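# Unroll a rolled necktie and lay it flat

## Task

Unroll the tie, which starts folded and rolled up, and leave it flat on the table. When done it must be doubled over once at its middle and stretched to its full length, lying flat everywhere (the bend at the doubled end may remain a low loop). It must be roughly aligned and roughly straight, opened to its full width, with no extra folds, and no part of it may hang past the table edge. Dropping the tie into its final place is allowed.

## Robot and tools

Robot: two arms, left_arm and right_arm, each ending in a five-finger hand. left_arm carries a left hand and sits on the +y side; right_arm carries a right hand. Calibrated bases in the scene frame: left_arm (+0.017, +0.334, +0.007) m, right_arm (+0.015, -0.273, +0.022) m, both nearly unrotated.

Scene frame: origin at table-top height, halfway between the nominal bases; +x points out over the table, +z up. Positions are in metres. Image left/right does not match arm names.

Hand point: a spot 0.05 m in front of the palm and 0.15 m from the wrist mounting face along the fingers. Its +z runs along straight fingers, +y out of the palm, +x across the palm away from the thumb on the right hand (toward the thumb on the left hand). Straight fingertips reach 0.06 to 0.07 m past the point along +z and lie 0.06 m behind it along -y. A wrist bracket on the little-finger side can strike things.

Tools:
- execute_actions(actions, cameras): actions is a list of up to 15 actions. Each action is a table of up to 15 rows, one row per 1/30 s step; a short table repeats its last row until 15 steps. Every row is one flat list of 28 numbers in [-1, 1] covering both arms: left_arm dx, dy, dz, rx, ry, rz, then left hand thumb_turn, thumb_bend, index, middle, ring, little, force_limit, speed; then the same 14 for right_arm. The six pose numbers are an offset, not a pose: they are measured from that arm's Hand target as it was when the action began, along that Hand target's own axes, and every row counts from that same start. 1.0 equals 0.6 m for dx, dy, dz and 180 degrees for the rotation vector rx, ry, rz. Six zeros re-request the current Hand target. Calling with an empty actions list returns images (cameras default to all).
- move(target, speed, blend, blocking, cameras): target is one 28-number row or a list of up to 15 rows, same layout. All pose offsets in every row count from the Hand targets at the move's start, not from the previous row. speed is metres per second, 0.002 to 4.3 (default 0.25), one value or one per target; rotations are capped at twice that in rad/s. blend in metres rounds corners; 0 stops at each target. The whole list has 10 s. blocking=false returns after about 0.5 s while motion continues. Paths are straight and do not avoid obstacles or the other arm; avoid routing near an arm's own base.
- wait(seconds 0 to 10, cameras): lets time pass holding commands.
- stop(cameras): brakes a running move.
- zoom_image(camera, region [x0, y0, x1, y1] in pixels, at most 504 by 504): closer look at the latest image of cam_high, cam_low, cam_roll_left, cam_roll_right, cam_left_wrist or cam_right_wrist (all 672x504).
- show_instructions(): shows reference pages.
- finished_scene(scene 1 or 2): ends the scene; irreversible.

Hand numbers are absolute targets, not offsets: thumb_turn -1 beside palm to +1 opposite fingers; thumb_bend and each finger -1 straight to +1 curled. force_limit maps -1..+1 to about 0..10 N at the fingertip (0..15 N for the two thumb motors). speed rises from near zero at -1 to full at +0.48 and stays full above. For a soft grip close at speed -0.94 or lower. A motor only starts when its target changes by 0.002 or more. To keep a hand unchanged, resend the last eight numbers you sent for it; before any were sent, use its hand_measured, hand_force_limit and hand_speed. With the thumb opposed the hand grips things about 0.035 to 0.065 m thick; thin cloth needs pinching between thumb and index.

Results: end_effector_position and end_effector_quat_wxyz per arm in the scene frame; Hand target (the commanded pose after clipping, the base for the next offsets); joint positions, velocities and torques; hand_measured, hand_stopped_by (moving, target, force, stalled, fault), hand_load_n (fingertip load, positive pushes open; falls near 0 when a grip is lost) in the same six-motor order; motor temperatures. move adds a move: line with an ending such as done, off_target, moving, held or fault, plus limits (paced = clipped pose, held = steps withheld). The hand often rests 1 to 5 cm short, usually low, without any contact; send the missing distance as a further offset. Orientation commands are clipped to 40 degrees from the measured one per step.

Avoid: letting the tie or anything leave the table, releasing parts while they move, fast impacts, hitting fixed or heavy objects, pressing or clamping the two hands together, excessive finger force, and arm stops. Holding loads or reaching stretched out heats motors; at 100 °C the arm goes limp for 30 to 60 s. An arm stuck against something keeps pushing until commanded back past its hand point.

Each tool is called after ">>>" as a command line: name --argument value for each argument, lists and objects as JSON in quotes; but a table of rows of numbers goes row by row, as --pt "numbers of a row", without its own name.

Reference images:

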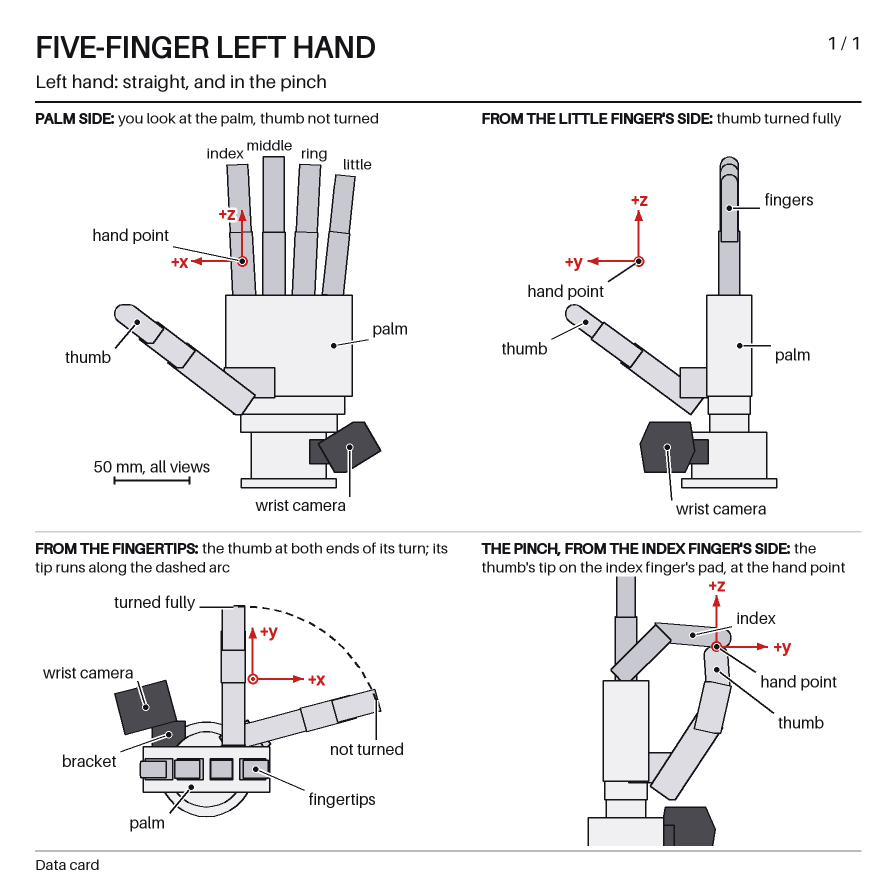

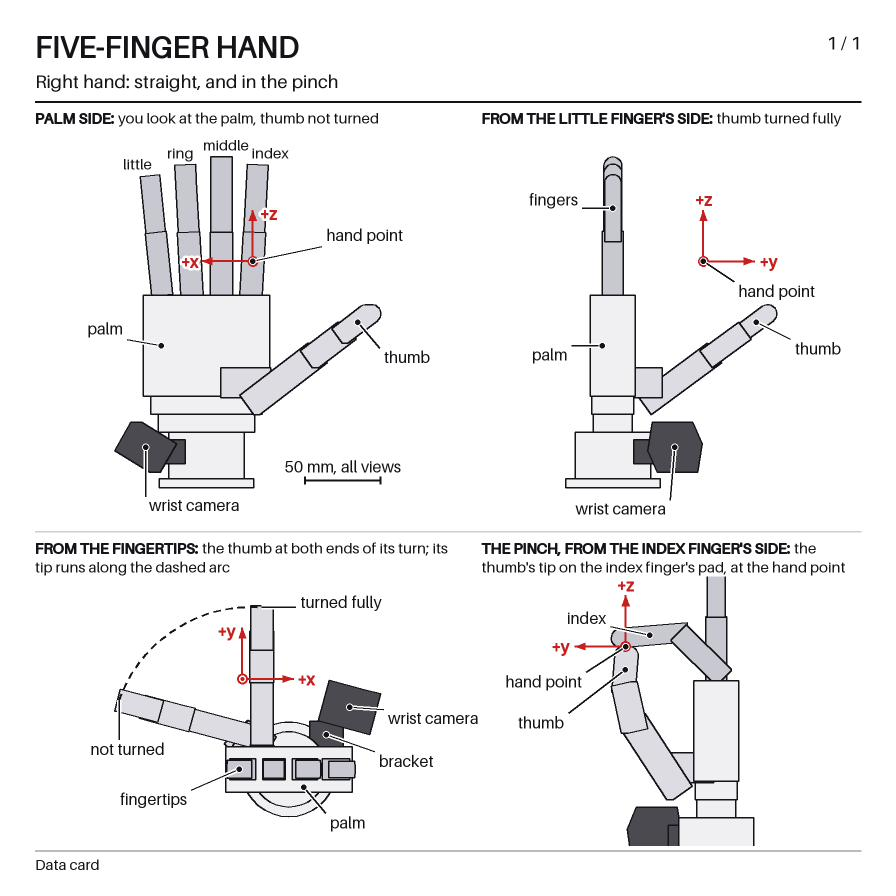

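## Session

>>> execute_actions --actions '[]'

Scene clock: 0.00 s.
left_arm: end_effector_position=(+0.5890, -0.0641, +0.3168) hand_measured=(-1.000, -1.000, -1.000, -1.000, -1.000, -1.000) hand_load_n=(+0.0, +0.0, +0.0, +0.0, +0.0, +0.0) hand_stopped_by=(target, target, target, target, target, target) hand_force_limit=0.00 hand_speed=-0.80 end_effector_quat_wxyz=(-0.086, -0.443, +0.830, -0.327) | right_arm: end_effector_position=(+0.8774, -0.2313, +0.2394) hand_measured=(-1.000, -1.000, -1.000, -1.000, -1.000, -1.000) hand_load_n=(+0.0, +0.0, +0.0, +0.0, +0.0, +0.0) hand_stopped_by=(target, target, target, target, target, target) hand_force_limit=0.00 hand_speed=-0.80 end_effector_quat_wxyz=(+0.277, +0.057, +0.918, +0.279)
Joint positions: left_arm=[-0.435 2.111 2.431 -1.421 0.525 0.031] | right_arm=[-0.108 2.268 2.236 -0.935 -0.576 1.751]
Joint velocities: within noise
Joint torques (N m): no reading
Motor temperatures (°C): left_arm=[28 36 27 24 28 27] | right_arm=[24 33 21 25 25 26]
Heat: left arm: hottest shoulder 36 °C; right arm: hottest shoulder 33 °C.
Hand target: left_arm +0.5928, -0.0658, +0.3207; -0.081, -0.441, +0.830, -0.332 | right_arm +0.8817, -0.2319, +0.2427; +0.283, +0.055, +0.916, +0.278

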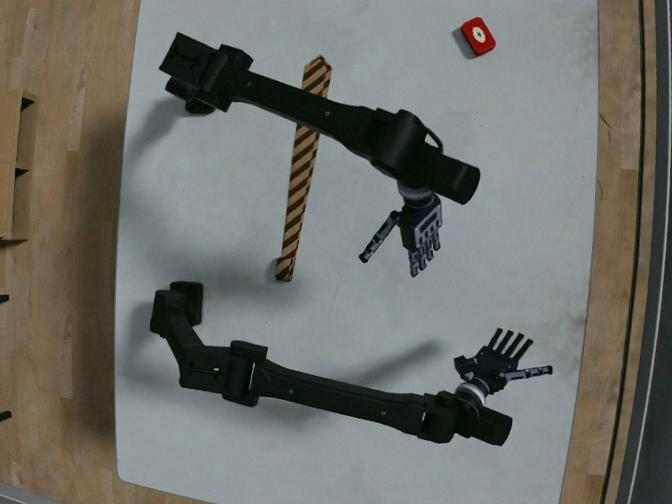

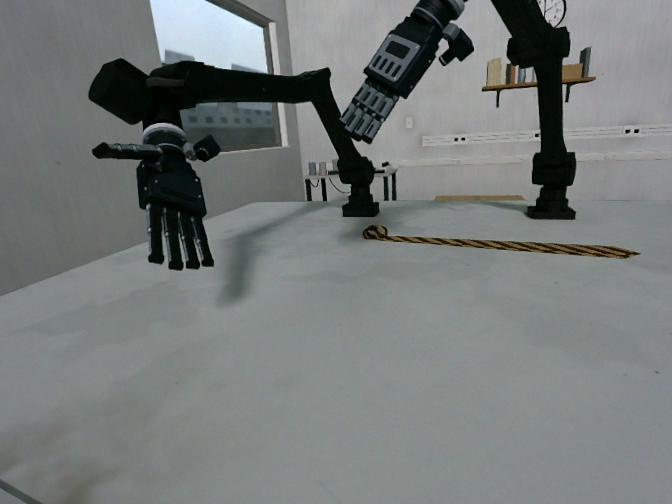

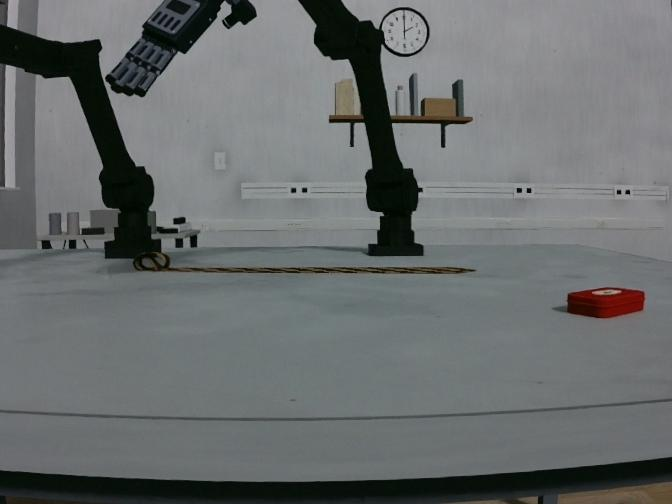

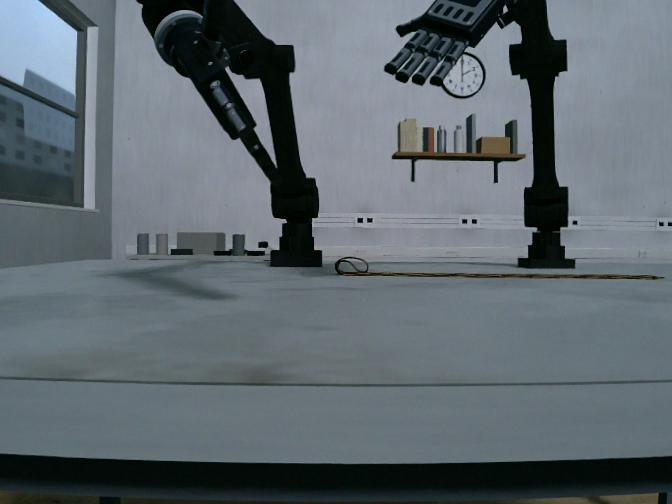

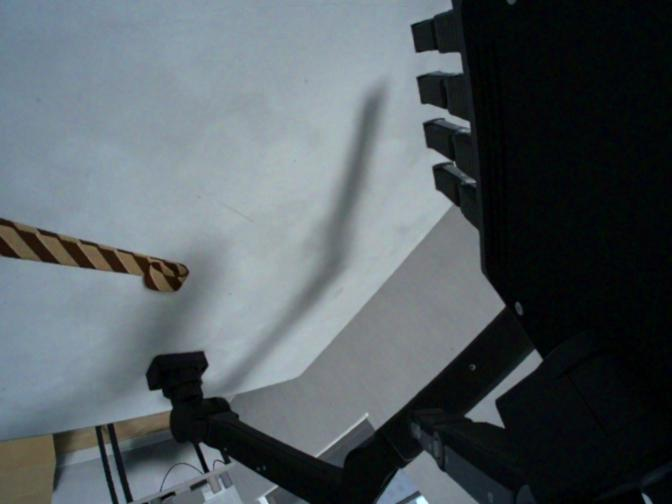

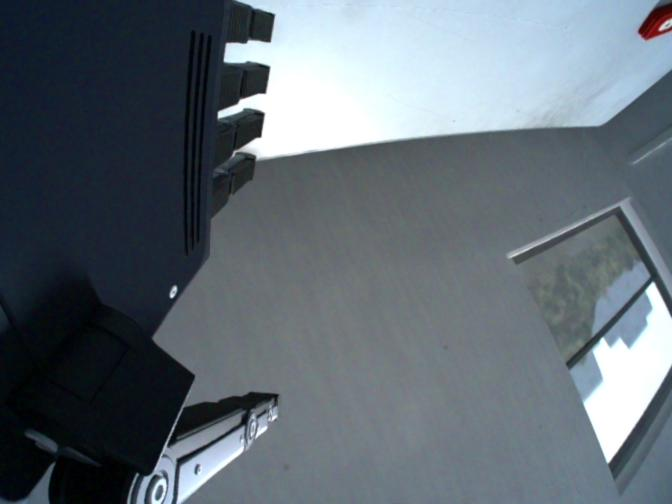

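>>> zoom_image --camera "cam_high" --region '[240, 40, 380, 300]'

>>> zoom_image --camera "cam_low" --region '[340, 200, 660, 280]'

>>> zoom_image --camera "cam_left_wrist" --region '[0, 200, 220, 320]'

>>> zoom_image --camera "cam_roll_right" --region '[310, 230, 672, 300]'

Scaled by 1.938 from the camera's 672x504 image, which has a finer 960x720 frame.

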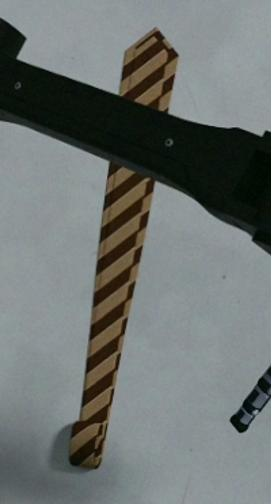

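Scaled by 1.575 from the camera's 672x504 image, which has a finer 960x720 frame.

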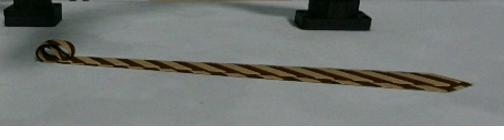

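Scaled by 2.291 from the camera's 672x504 image, which has a finer 960x720 frame.

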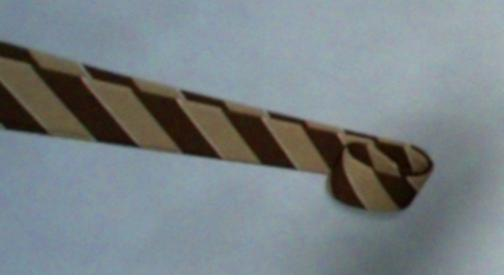

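Scaled by 1.392 from the camera's 672x504 image, which has a finer 960x720 frame.

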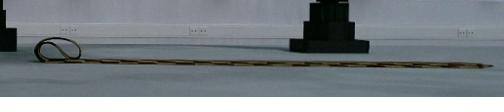

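>>> move --target '[0.203,0.540,-0.007,-0.224,-0.055,0.298,-1,-1,-1,-1,-1,-1,0,-0.8,0.113,-0.943,-0.825,0.140,-0.155,0.196,-1,-1,-1,-1,-1,-1,0,-0.8]' --speed 0.35 --cameras '["all"]'

Scene clock: 50.70 s.
left_arm: end_effector_position=(+0.2680, -0.0264, +0.2172) hand_measured=(-1.000, -1.000, -1.000, -1.000, -1.000, -1.000) hand_load_n=(+0.5, +0.0, +0.0, +0.0, +0.0, +0.0) hand_stopped_by=(target, target, target, target, target, target) hand_force_limit=0.00 hand_speed=-0.80 end_effector_quat_wxyz=(+0.001, -0.006, +1.000, -0.003) | right_arm: end_effector_position=(+0.5813, -0.9195, +0.2389) hand_measured=(-1.000, -1.000, -1.000, -1.000, -1.000, -1.000) hand_load_n=(+0.0, +0.0, +0.0, +0.0, +0.0, +0.0) hand_stopped_by=(target, target, target, target, target, target) hand_force_limit=0.00 hand_speed=-0.80 end_effector_quat_wxyz=(+0.374, +0.446, +0.803, +0.128)
Joint positions: left_arm=[-0.982 1.66 1.601 -1.506 0.001 0.582] | right_arm=[-1.009 2.251 2.203 -0.914 -0.577 1.744]
Joint torques (N m): left_arm=[0.26 -15.85 6.67 -0.36 -0.1 0.2] | right_arm=[1.2 -19.37 11.32 1.11 -0.38 0.03]
Motor temperatures (°C): left_arm=[28 40 32 24 27 26] | right_arm=[24 39 26 25 24 25]
Heat: left arm: hottest shoulder 40 °C; right arm: hottest shoulder 39 °C.
Hand target: left_arm +0.2648, -0.0191, +0.2204; +0.001, +0.000, +1.000, -0.001 | right_arm +0.5857, -0.9262, +0.2425; +0.376, +0.448, +0.801, +0.127
Off the commanded pose: left_arm 0.009 m, 1 deg | right_arm 0.009 m, 0 deg.
move: done
camera_calibration:
cam_left_wrist: T_world_to_cam=[[-0.282659, -0.959151, -0.011528, 0.0581367], [-0.823837, 0.236592, 0.515089, 0.114191], [-0.491321, 0.155092, -0.857059, 0.436262], [0, 0, 0, 1]] pos_world=[0.324852, -0.0389154, 0.315754]
cam_right_wrist: T_world_to_cam=[[0.541325, 0.759476, 0.360782, 0.300754], [0.0304189, -0.446496, 0.894269, -0.648581], [0.840263, -0.473116, -0.264802, -0.742879], [0, 0, 0, 1]] pos_world=[0.481137, -0.869471, 0.274783]

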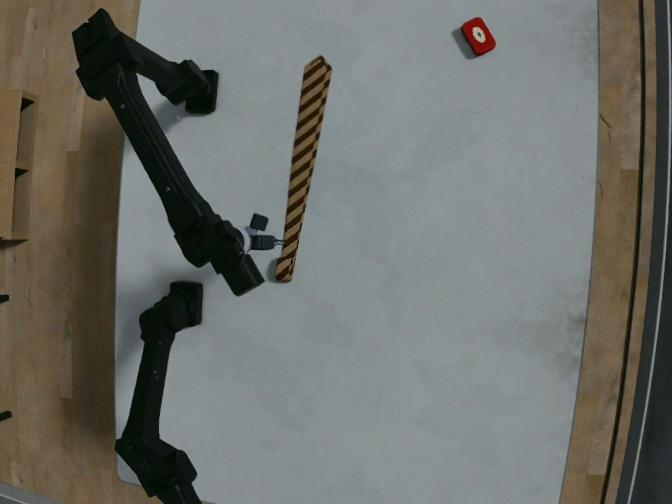

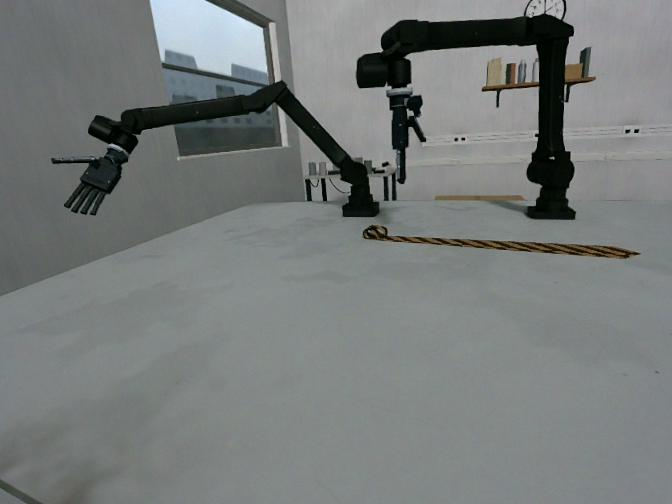

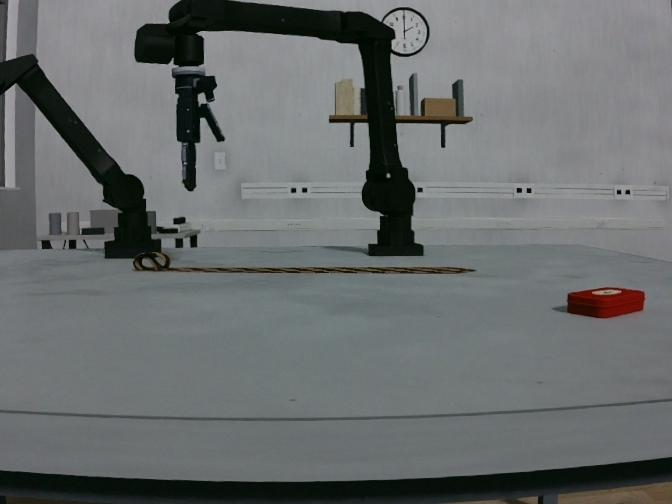

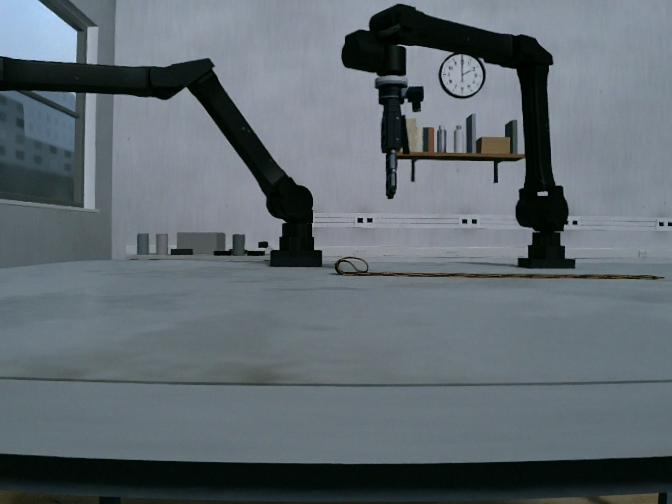

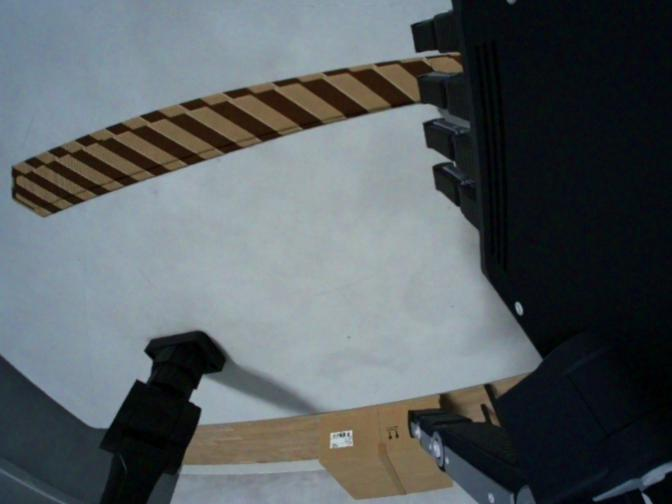

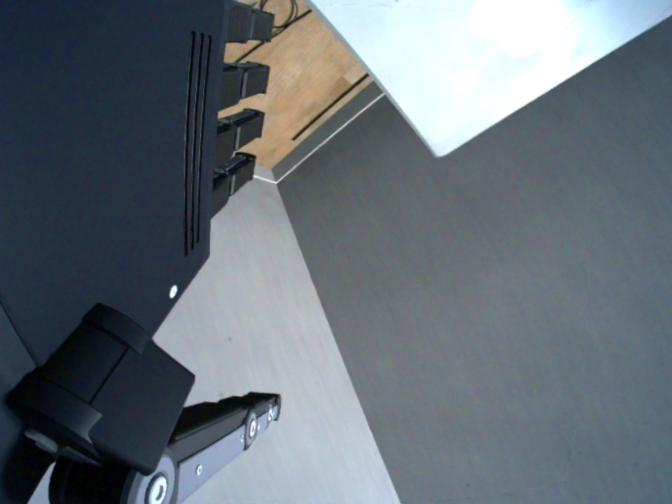

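>>> move --target '[0,0,0.228,0,0,0,-1,-1,-1,-1,-1,-1,0,-0.8,0,0,0,0,0,0,-1,-1,-1,-1,-1,-1,0,-0.8]' --speed 0.12 --cameras '["cam_low","cam_roll_left"]'

>>> zoom_image --camera "cam_roll_left" --region '[100, 200, 300, 300]'

Scene clock: 59.07 s.
left_arm: end_effector_position=(+0.2653, -0.0223, +0.0956) hand_measured=(-1.000, -1.000, -1.000, -1.000, -1.000, -1.000) hand_load_n=(+0.0, +0.0, +0.0, +0.0, +0.0, +0.0) hand_stopped_by=(target, target, target, target, target, target) hand_force_limit=0.00 hand_speed=-0.80 end_effector_quat_wxyz=(+0.006, -0.006, +1.000, -0.009) | right_arm: end_effector_position=(+0.5813, -0.9195, +0.2389) hand_measured=(-1.000, -1.000, -1.000, -1.000, -1.000, -1.000) hand_load_n=(+0.0, +0.0, +0.0, +0.0, +0.0, +0.0) hand_stopped_by=(target, target, target, target, target, target) hand_force_limit=0.00 hand_speed=-0.80 end_effector_quat_wxyz=(+0.374, +0.446, +0.803, +0.128)
Joint positions: left_arm=[-0.982 1.704 1.333 -1.178 0.001 0.582] | right_arm=[-1.009 2.251 2.203 -0.914 -0.577 1.744]
Joint torques (N m): left_arm=[0.32 -12.98 6.41 0.42 -0.1 0.21] | right_arm=[1.14 -19.37 11.33 1.02 -0.39 0.02]
Heat: left arm: hottest shoulder 40 °C; right arm: hottest shoulder 38 °C.
Hand target: left_arm +0.2649, -0.0192, +0.0836; +0.000, +0.000, +1.000, +0.000 | right_arm +0.5858, -0.9262, +0.2425; +0.377, +0.448, +0.801, +0.127
Off the commanded pose: left_arm 0.012 m, 1 deg | right_arm 0.009 m, 0 deg.
move: off_target (left_arm)
Images, in order (width x height): cam_low 672x504, cam_roll_left 672x504.

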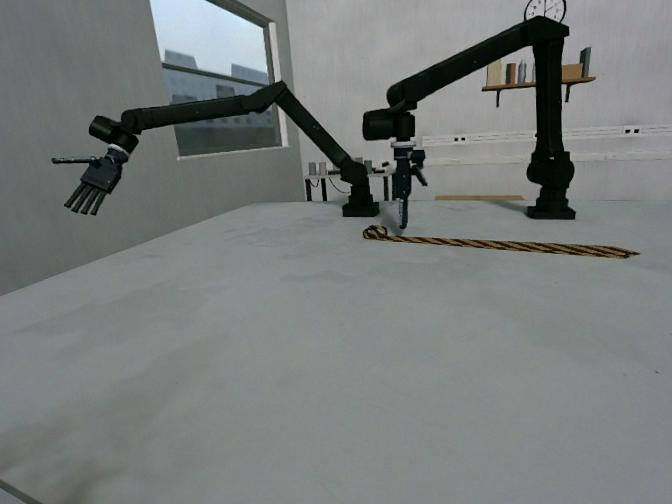

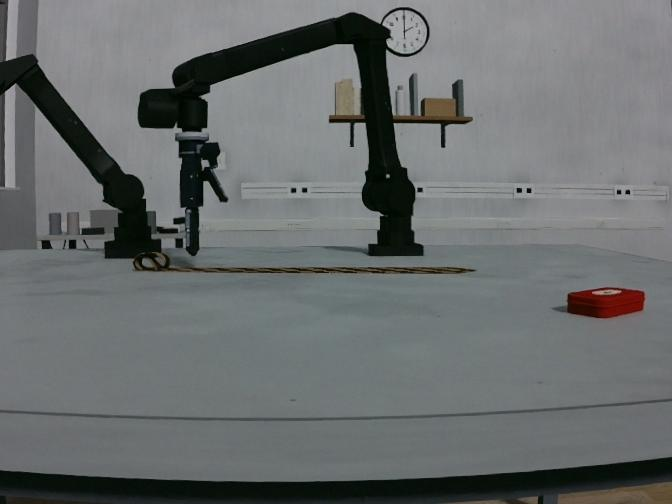

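Scaled by 2.520 from the camera's 672x504 image, which has a finer 960x720 frame.

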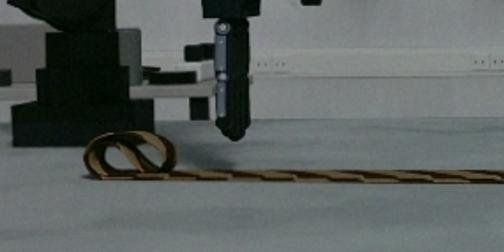

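>>> move --pt "0 0 0.030 0 0 0 -1 -1 -1 -1 -1 -1 0 -0.8 0 0 0 0 0 0 -1 -1 -1 -1 -1 -1 0 -0.8" --pt "0.017 -0.2 0.027 0 0 0 -1 -1 -1 -1 -1 -1 0 -0.8 0 0 0 0 0 0 -1 -1 -1 -1 -1 -1 0 -0.8" --speed 0.1 --cameras '["cam_low","cam_roll_left"]'

>>> zoom_image --camera "cam_roll_left" --region '[60, 200, 260, 300]'

Scene clock: 67.10 s.
left_arm: end_effector_position=(+0.2552, -0.1215, +0.0731) hand_measured=(-1.000, -1.000, -1.000, -1.000, -1.000, -1.000) hand_load_n=(+0.0, +0.0, +0.0, -1.0, +0.0, +0.0) hand_stopped_by=(target, target, target, target, target, target) hand_force_limit=0.00 hand_speed=-0.80 end_effector_quat_wxyz=(+0.002, +0.000, +1.000, +0.001) | right_arm: end_effector_position=(+0.5813, -0.9195, +0.2389) hand_measured=(-1.000, -1.000, -1.000, -1.000, -1.000, -1.000) hand_load_n=(+0.0, +0.0, +0.0, +0.0, +0.0, +0.0) hand_stopped_by=(target, target, target, target, target, target) hand_force_limit=0.00 hand_speed=-0.80 end_effector_quat_wxyz=(+0.374, +0.446, +0.803, +0.128)
Joint positions: left_arm=[-1.095 1.936 1.601 -1.235 -0.003 0.481] | right_arm=[-1.009 2.251 2.203 -0.914 -0.577 1.744]
Joint torques (N m): left_arm=[-0.91 -14.56 10.95 -0.35 0.07 -0.03] | right_arm=[1.2 -19.43 11.32 1.02 -0.39 0.03]
Heat: left arm: hottest shoulder 39 °C; right arm: hottest shoulder 37 °C.
Hand target: left_arm +0.2547, -0.1394, +0.0676; +0.001, +0.000, +1.000, -0.001 | right_arm +0.5858, -0.9262, +0.2425; +0.377, +0.448, +0.801, +0.127
Off the commanded pose: left_arm 0.019 m, 0 deg | right_arm 0.009 m, 0 deg.
move: off_target (left_arm)
Images, in order (width x height): cam_low 672x504, cam_roll_left 672x504.

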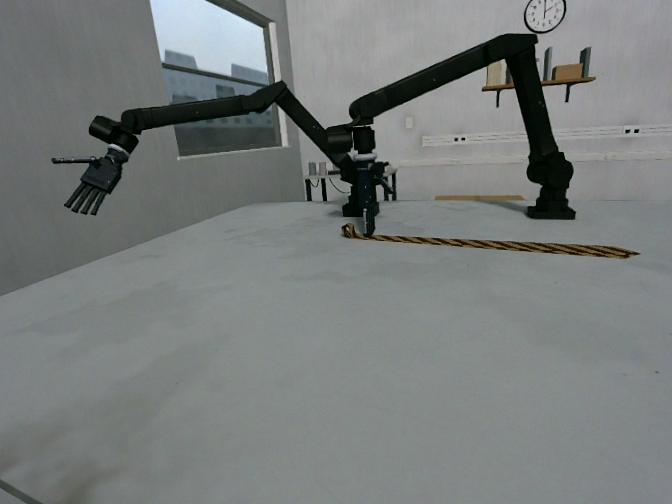

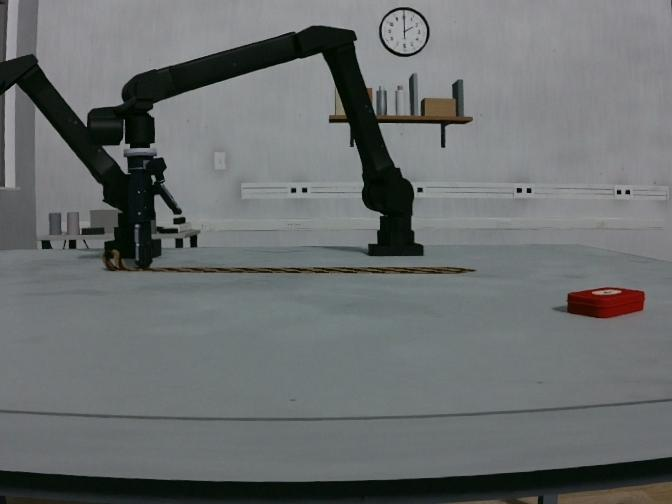

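Scaled by 2.520 from the camera's 672x504 image, which has a finer 960x720 frame.

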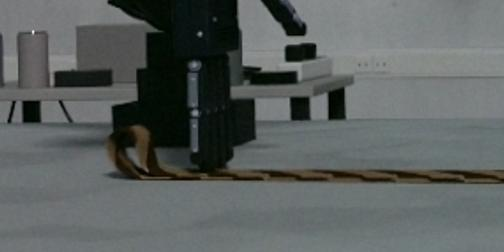

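>>> move --target '[0.024,-0.283,0.005,0,0,0,-1,-1,-1,-1,-1,-1,0,-0.8,0,0,0,0,0,0,-1,-1,-1,-1,-1,-1,0,-0.8]' --speed 0.1 --cameras '["cam_high","cam_low","cam_roll_left"]'

>>> zoom_image --camera "cam_roll_left" --region '[0, 200, 200, 300]'

Scene clock: 72.47 s.
left_arm: end_effector_position=(+0.2468, -0.2966, +0.0766) hand_measured=(-1.000, -1.000, -1.000, -1.000, -1.000, -1.000) hand_load_n=(+0.0, +0.0, +0.0, +0.0, +0.0, +0.0) hand_stopped_by=(target, target, target, target, target, target) hand_force_limit=0.00 hand_speed=-0.80 end_effector_quat_wxyz=(+0.002, +0.000, +1.000, -0.001) | right_arm: end_effector_position=(+0.5813, -0.9195, +0.2389) hand_measured=(-1.000, -1.000, -1.000, -1.000, -1.000, -1.000) hand_load_n=(+0.5, +0.0, +0.0, +0.0, +0.0, +0.0) hand_stopped_by=(target, target, target, target, target, target) hand_force_limit=0.00 hand_speed=-0.80 end_effector_quat_wxyz=(+0.374, +0.446, +0.803, +0.128)
Joint positions: left_arm=[-1.215 2.442 2.484 -1.609 -0.003 0.36] | right_arm=[-1.009 2.251 2.203 -0.914 -0.577 1.744]
Joint torques (N m): left_arm=[-0.85 -20.42 11.82 -0.46 0.04 -0.03] | right_arm=[1.2 -19.37 11.32 1.02 -0.39 0.03]
Heat: left arm: hottest shoulder 39 °C; right arm: hottest shoulder 37 °C.
Hand target: left_arm +0.2402, -0.3092, +0.0647; +0.001, +0.000, +1.000, -0.001 | right_arm +0.5858, -0.9262, +0.2425; +0.377, +0.448, +0.801, +0.127
Off the commanded pose: left_arm 0.018 m, 0 deg | right_arm 0.009 m, 0 deg.
move: off_target (left_arm)
Images, in order (width x height): cam_high 672x504, cam_low 672x504, cam_roll_left 672x504.

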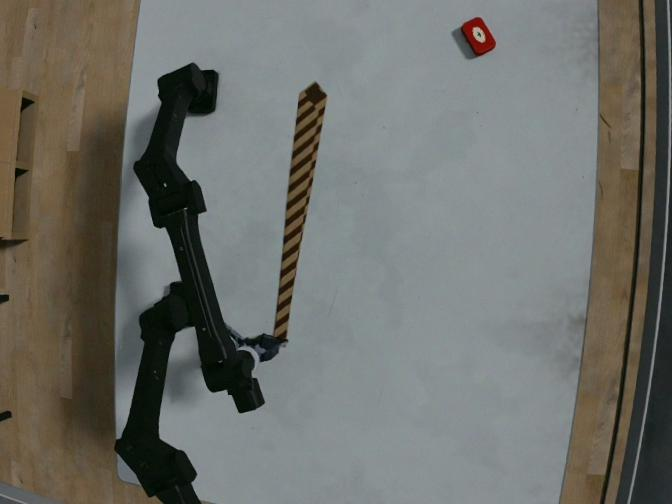

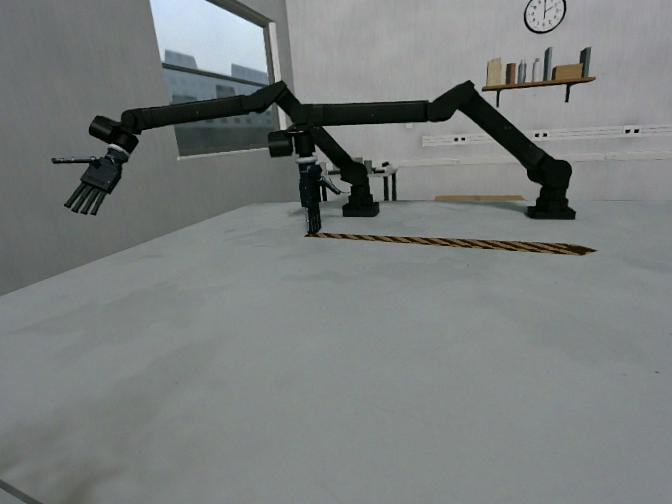

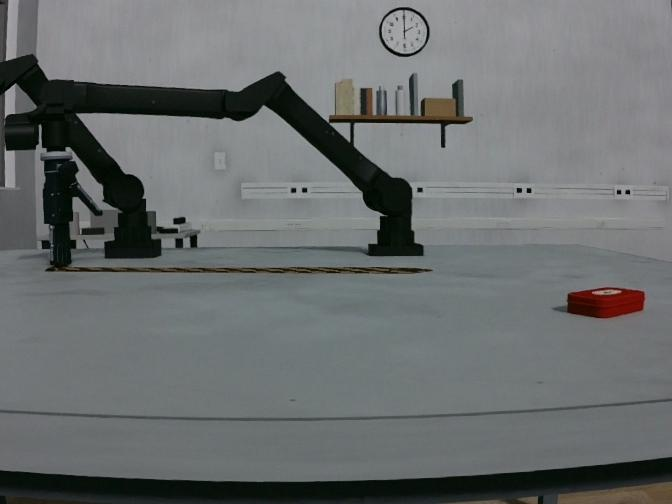

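Scaled by 2.520 from the camera's 672x504 image, which has a finer 960x720 frame.

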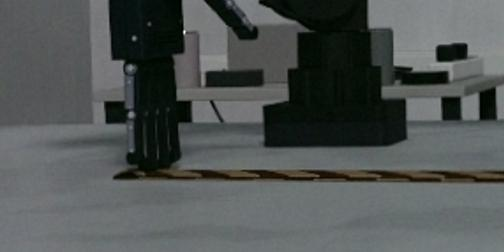

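>>> move --target '[0,0,-0.25,0,0,0,-1,-1,-1,-1,-1,-1,0,-0.8,0,0,0,0,0,0,-1,-1,-1,-1,-1,-1,0,-0.8]' --speed 0.2 --cameras '["cam_high","cam_low","cam_roll_left"]'

>>> zoom_image --camera "cam_high" --region '[240, 70, 360, 210]'

>>> zoom_image --camera "cam_high" --region '[220, 210, 340, 350]'

>>> zoom_image --camera "cam_roll_left" --region '[0, 220, 250, 300]'

>>> zoom_image --camera "cam_low" --region '[280, 200, 620, 280]'

Scene clock: 77.80 s.
left_arm: end_effector_position=(+0.2473, -0.2993, +0.2079) hand_measured=(-1.000, -1.000, -1.000, -1.000, -1.000, -1.000) hand_load_n=(+0.0, +0.0, +0.0, +0.0, +0.0, +0.0) hand_stopped_by=(target, target, target, target, target, target) hand_force_limit=0.00 hand_speed=-0.80 end_effector_quat_wxyz=(+0.033, -0.002, +0.996, -0.087) | right_arm: end_effector_position=(+0.5813, -0.9195, +0.2389) hand_measured=(-1.000, -1.000, -1.000, -1.000, -1.000, -1.000) hand_load_n=(+0.0, +0.0, +0.0, +0.0, +0.0, +0.0) hand_stopped_by=(target, target, target, target, target, target) hand_force_limit=0.00 hand_speed=-0.80 end_effector_quat_wxyz=(+0.374, +0.446, +0.803, +0.128)
Joint positions: left_arm=[-1.215 2.294 2.581 -1.671 -0.001 0.357] | right_arm=[-1.009 2.251 2.203 -0.914 -0.577 1.744]
Joint torques (N m): left_arm=[-0.79 -21.77 10.81 -0.01 0 -0.05] | right_arm=[1.26 -19.37 11.33 1.03 -0.39 0.03]
Heat: left arm: hottest shoulder 39 °C; right arm: hottest shoulder 36 °C.
Hand target: left_arm +0.2400, -0.3090, +0.2149; +0.001, +0.000, +1.000, -0.001 | right_arm +0.5858, -0.9262, +0.2425; +0.377, +0.448, +0.801, +0.127
Off the commanded pose: left_arm 0.014 m, 11 deg | right_arm 0.009 m, 0 deg.
joint sent to its limit (left arm) — joint 4 (wrist pitch), lower limit. The joint targets are off in orientation, not in position.
move: off_target (left_arm)
Images, in order (width x height): cam_high 672x504, cam_low 672x504, cam_roll_left 672x504.

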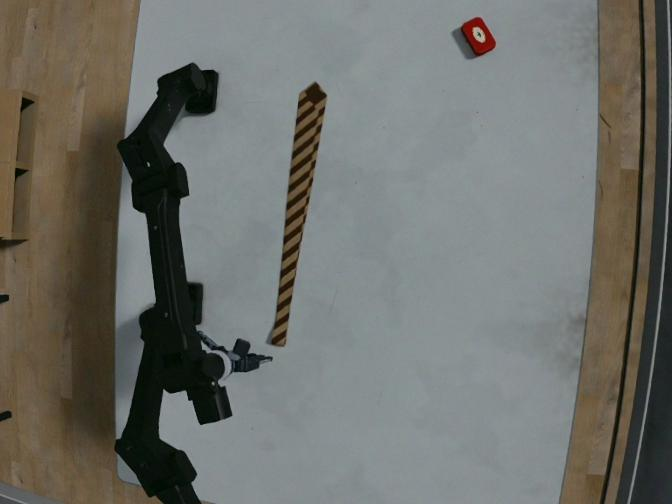

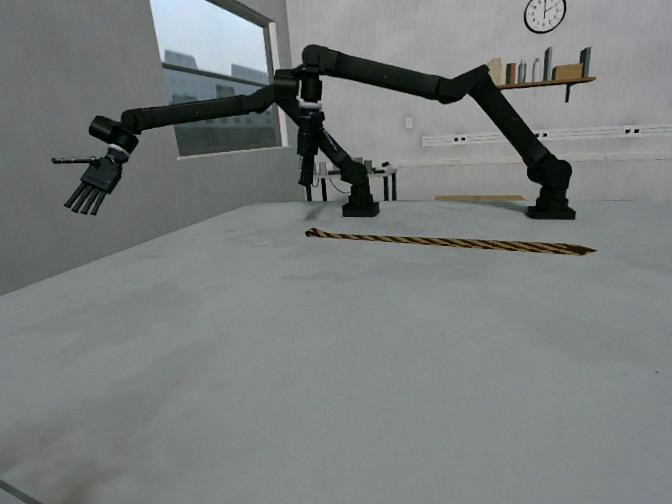

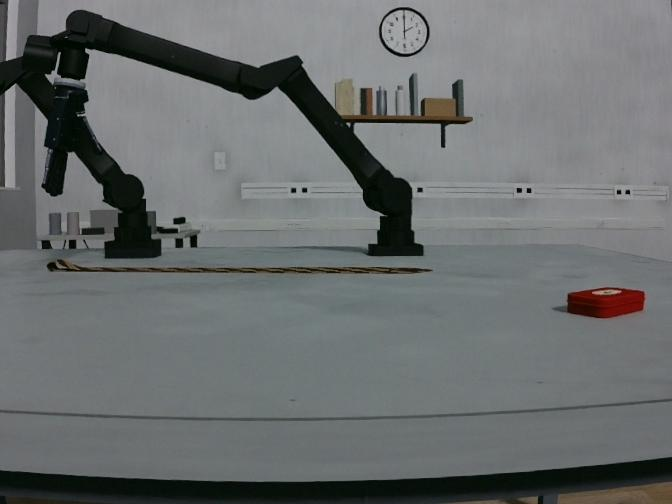

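Scaled by 3.600 from the camera's 672x504 image, which has a finer 960x720 frame.

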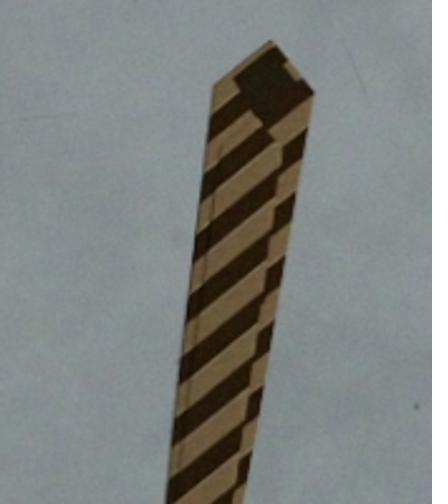

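Scaled by 3.600 from the camera's 672x504 image, which has a finer 960x720 frame.

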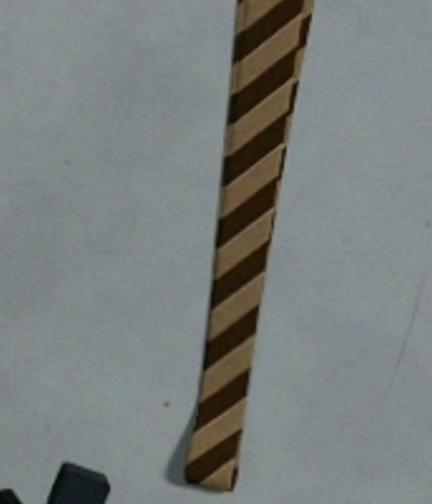

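Scaled by 2.016 from the camera's 672x504 image, which has a finer 960x720 frame.

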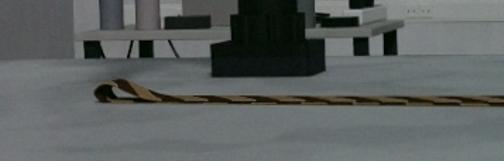

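Scaled by 1.482 from the camera's 672x504 image, which has a finer 960x720 frame.

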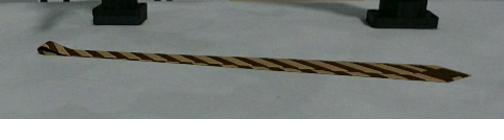

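>>> zoom_image --camera "cam_roll_left" --region '[35, 245, 115, 285]'

>>> zoom_image --camera "cam_low" --region '[295, 215, 375, 255]'

Scaled by 6.300 from the camera's 672x504 image, which has a finer 960x720 frame.

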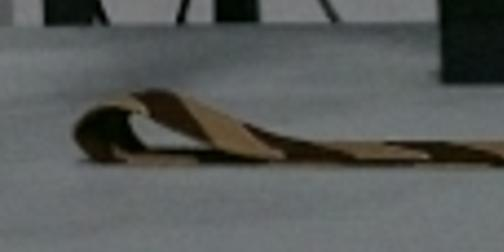

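Scaled by 6.300 from the camera's 672x504 image, which has a finer 960x720 frame.

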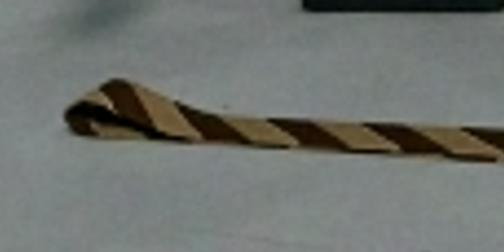

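>>> finished_scene --scene 1

The scene is finished: the task was done.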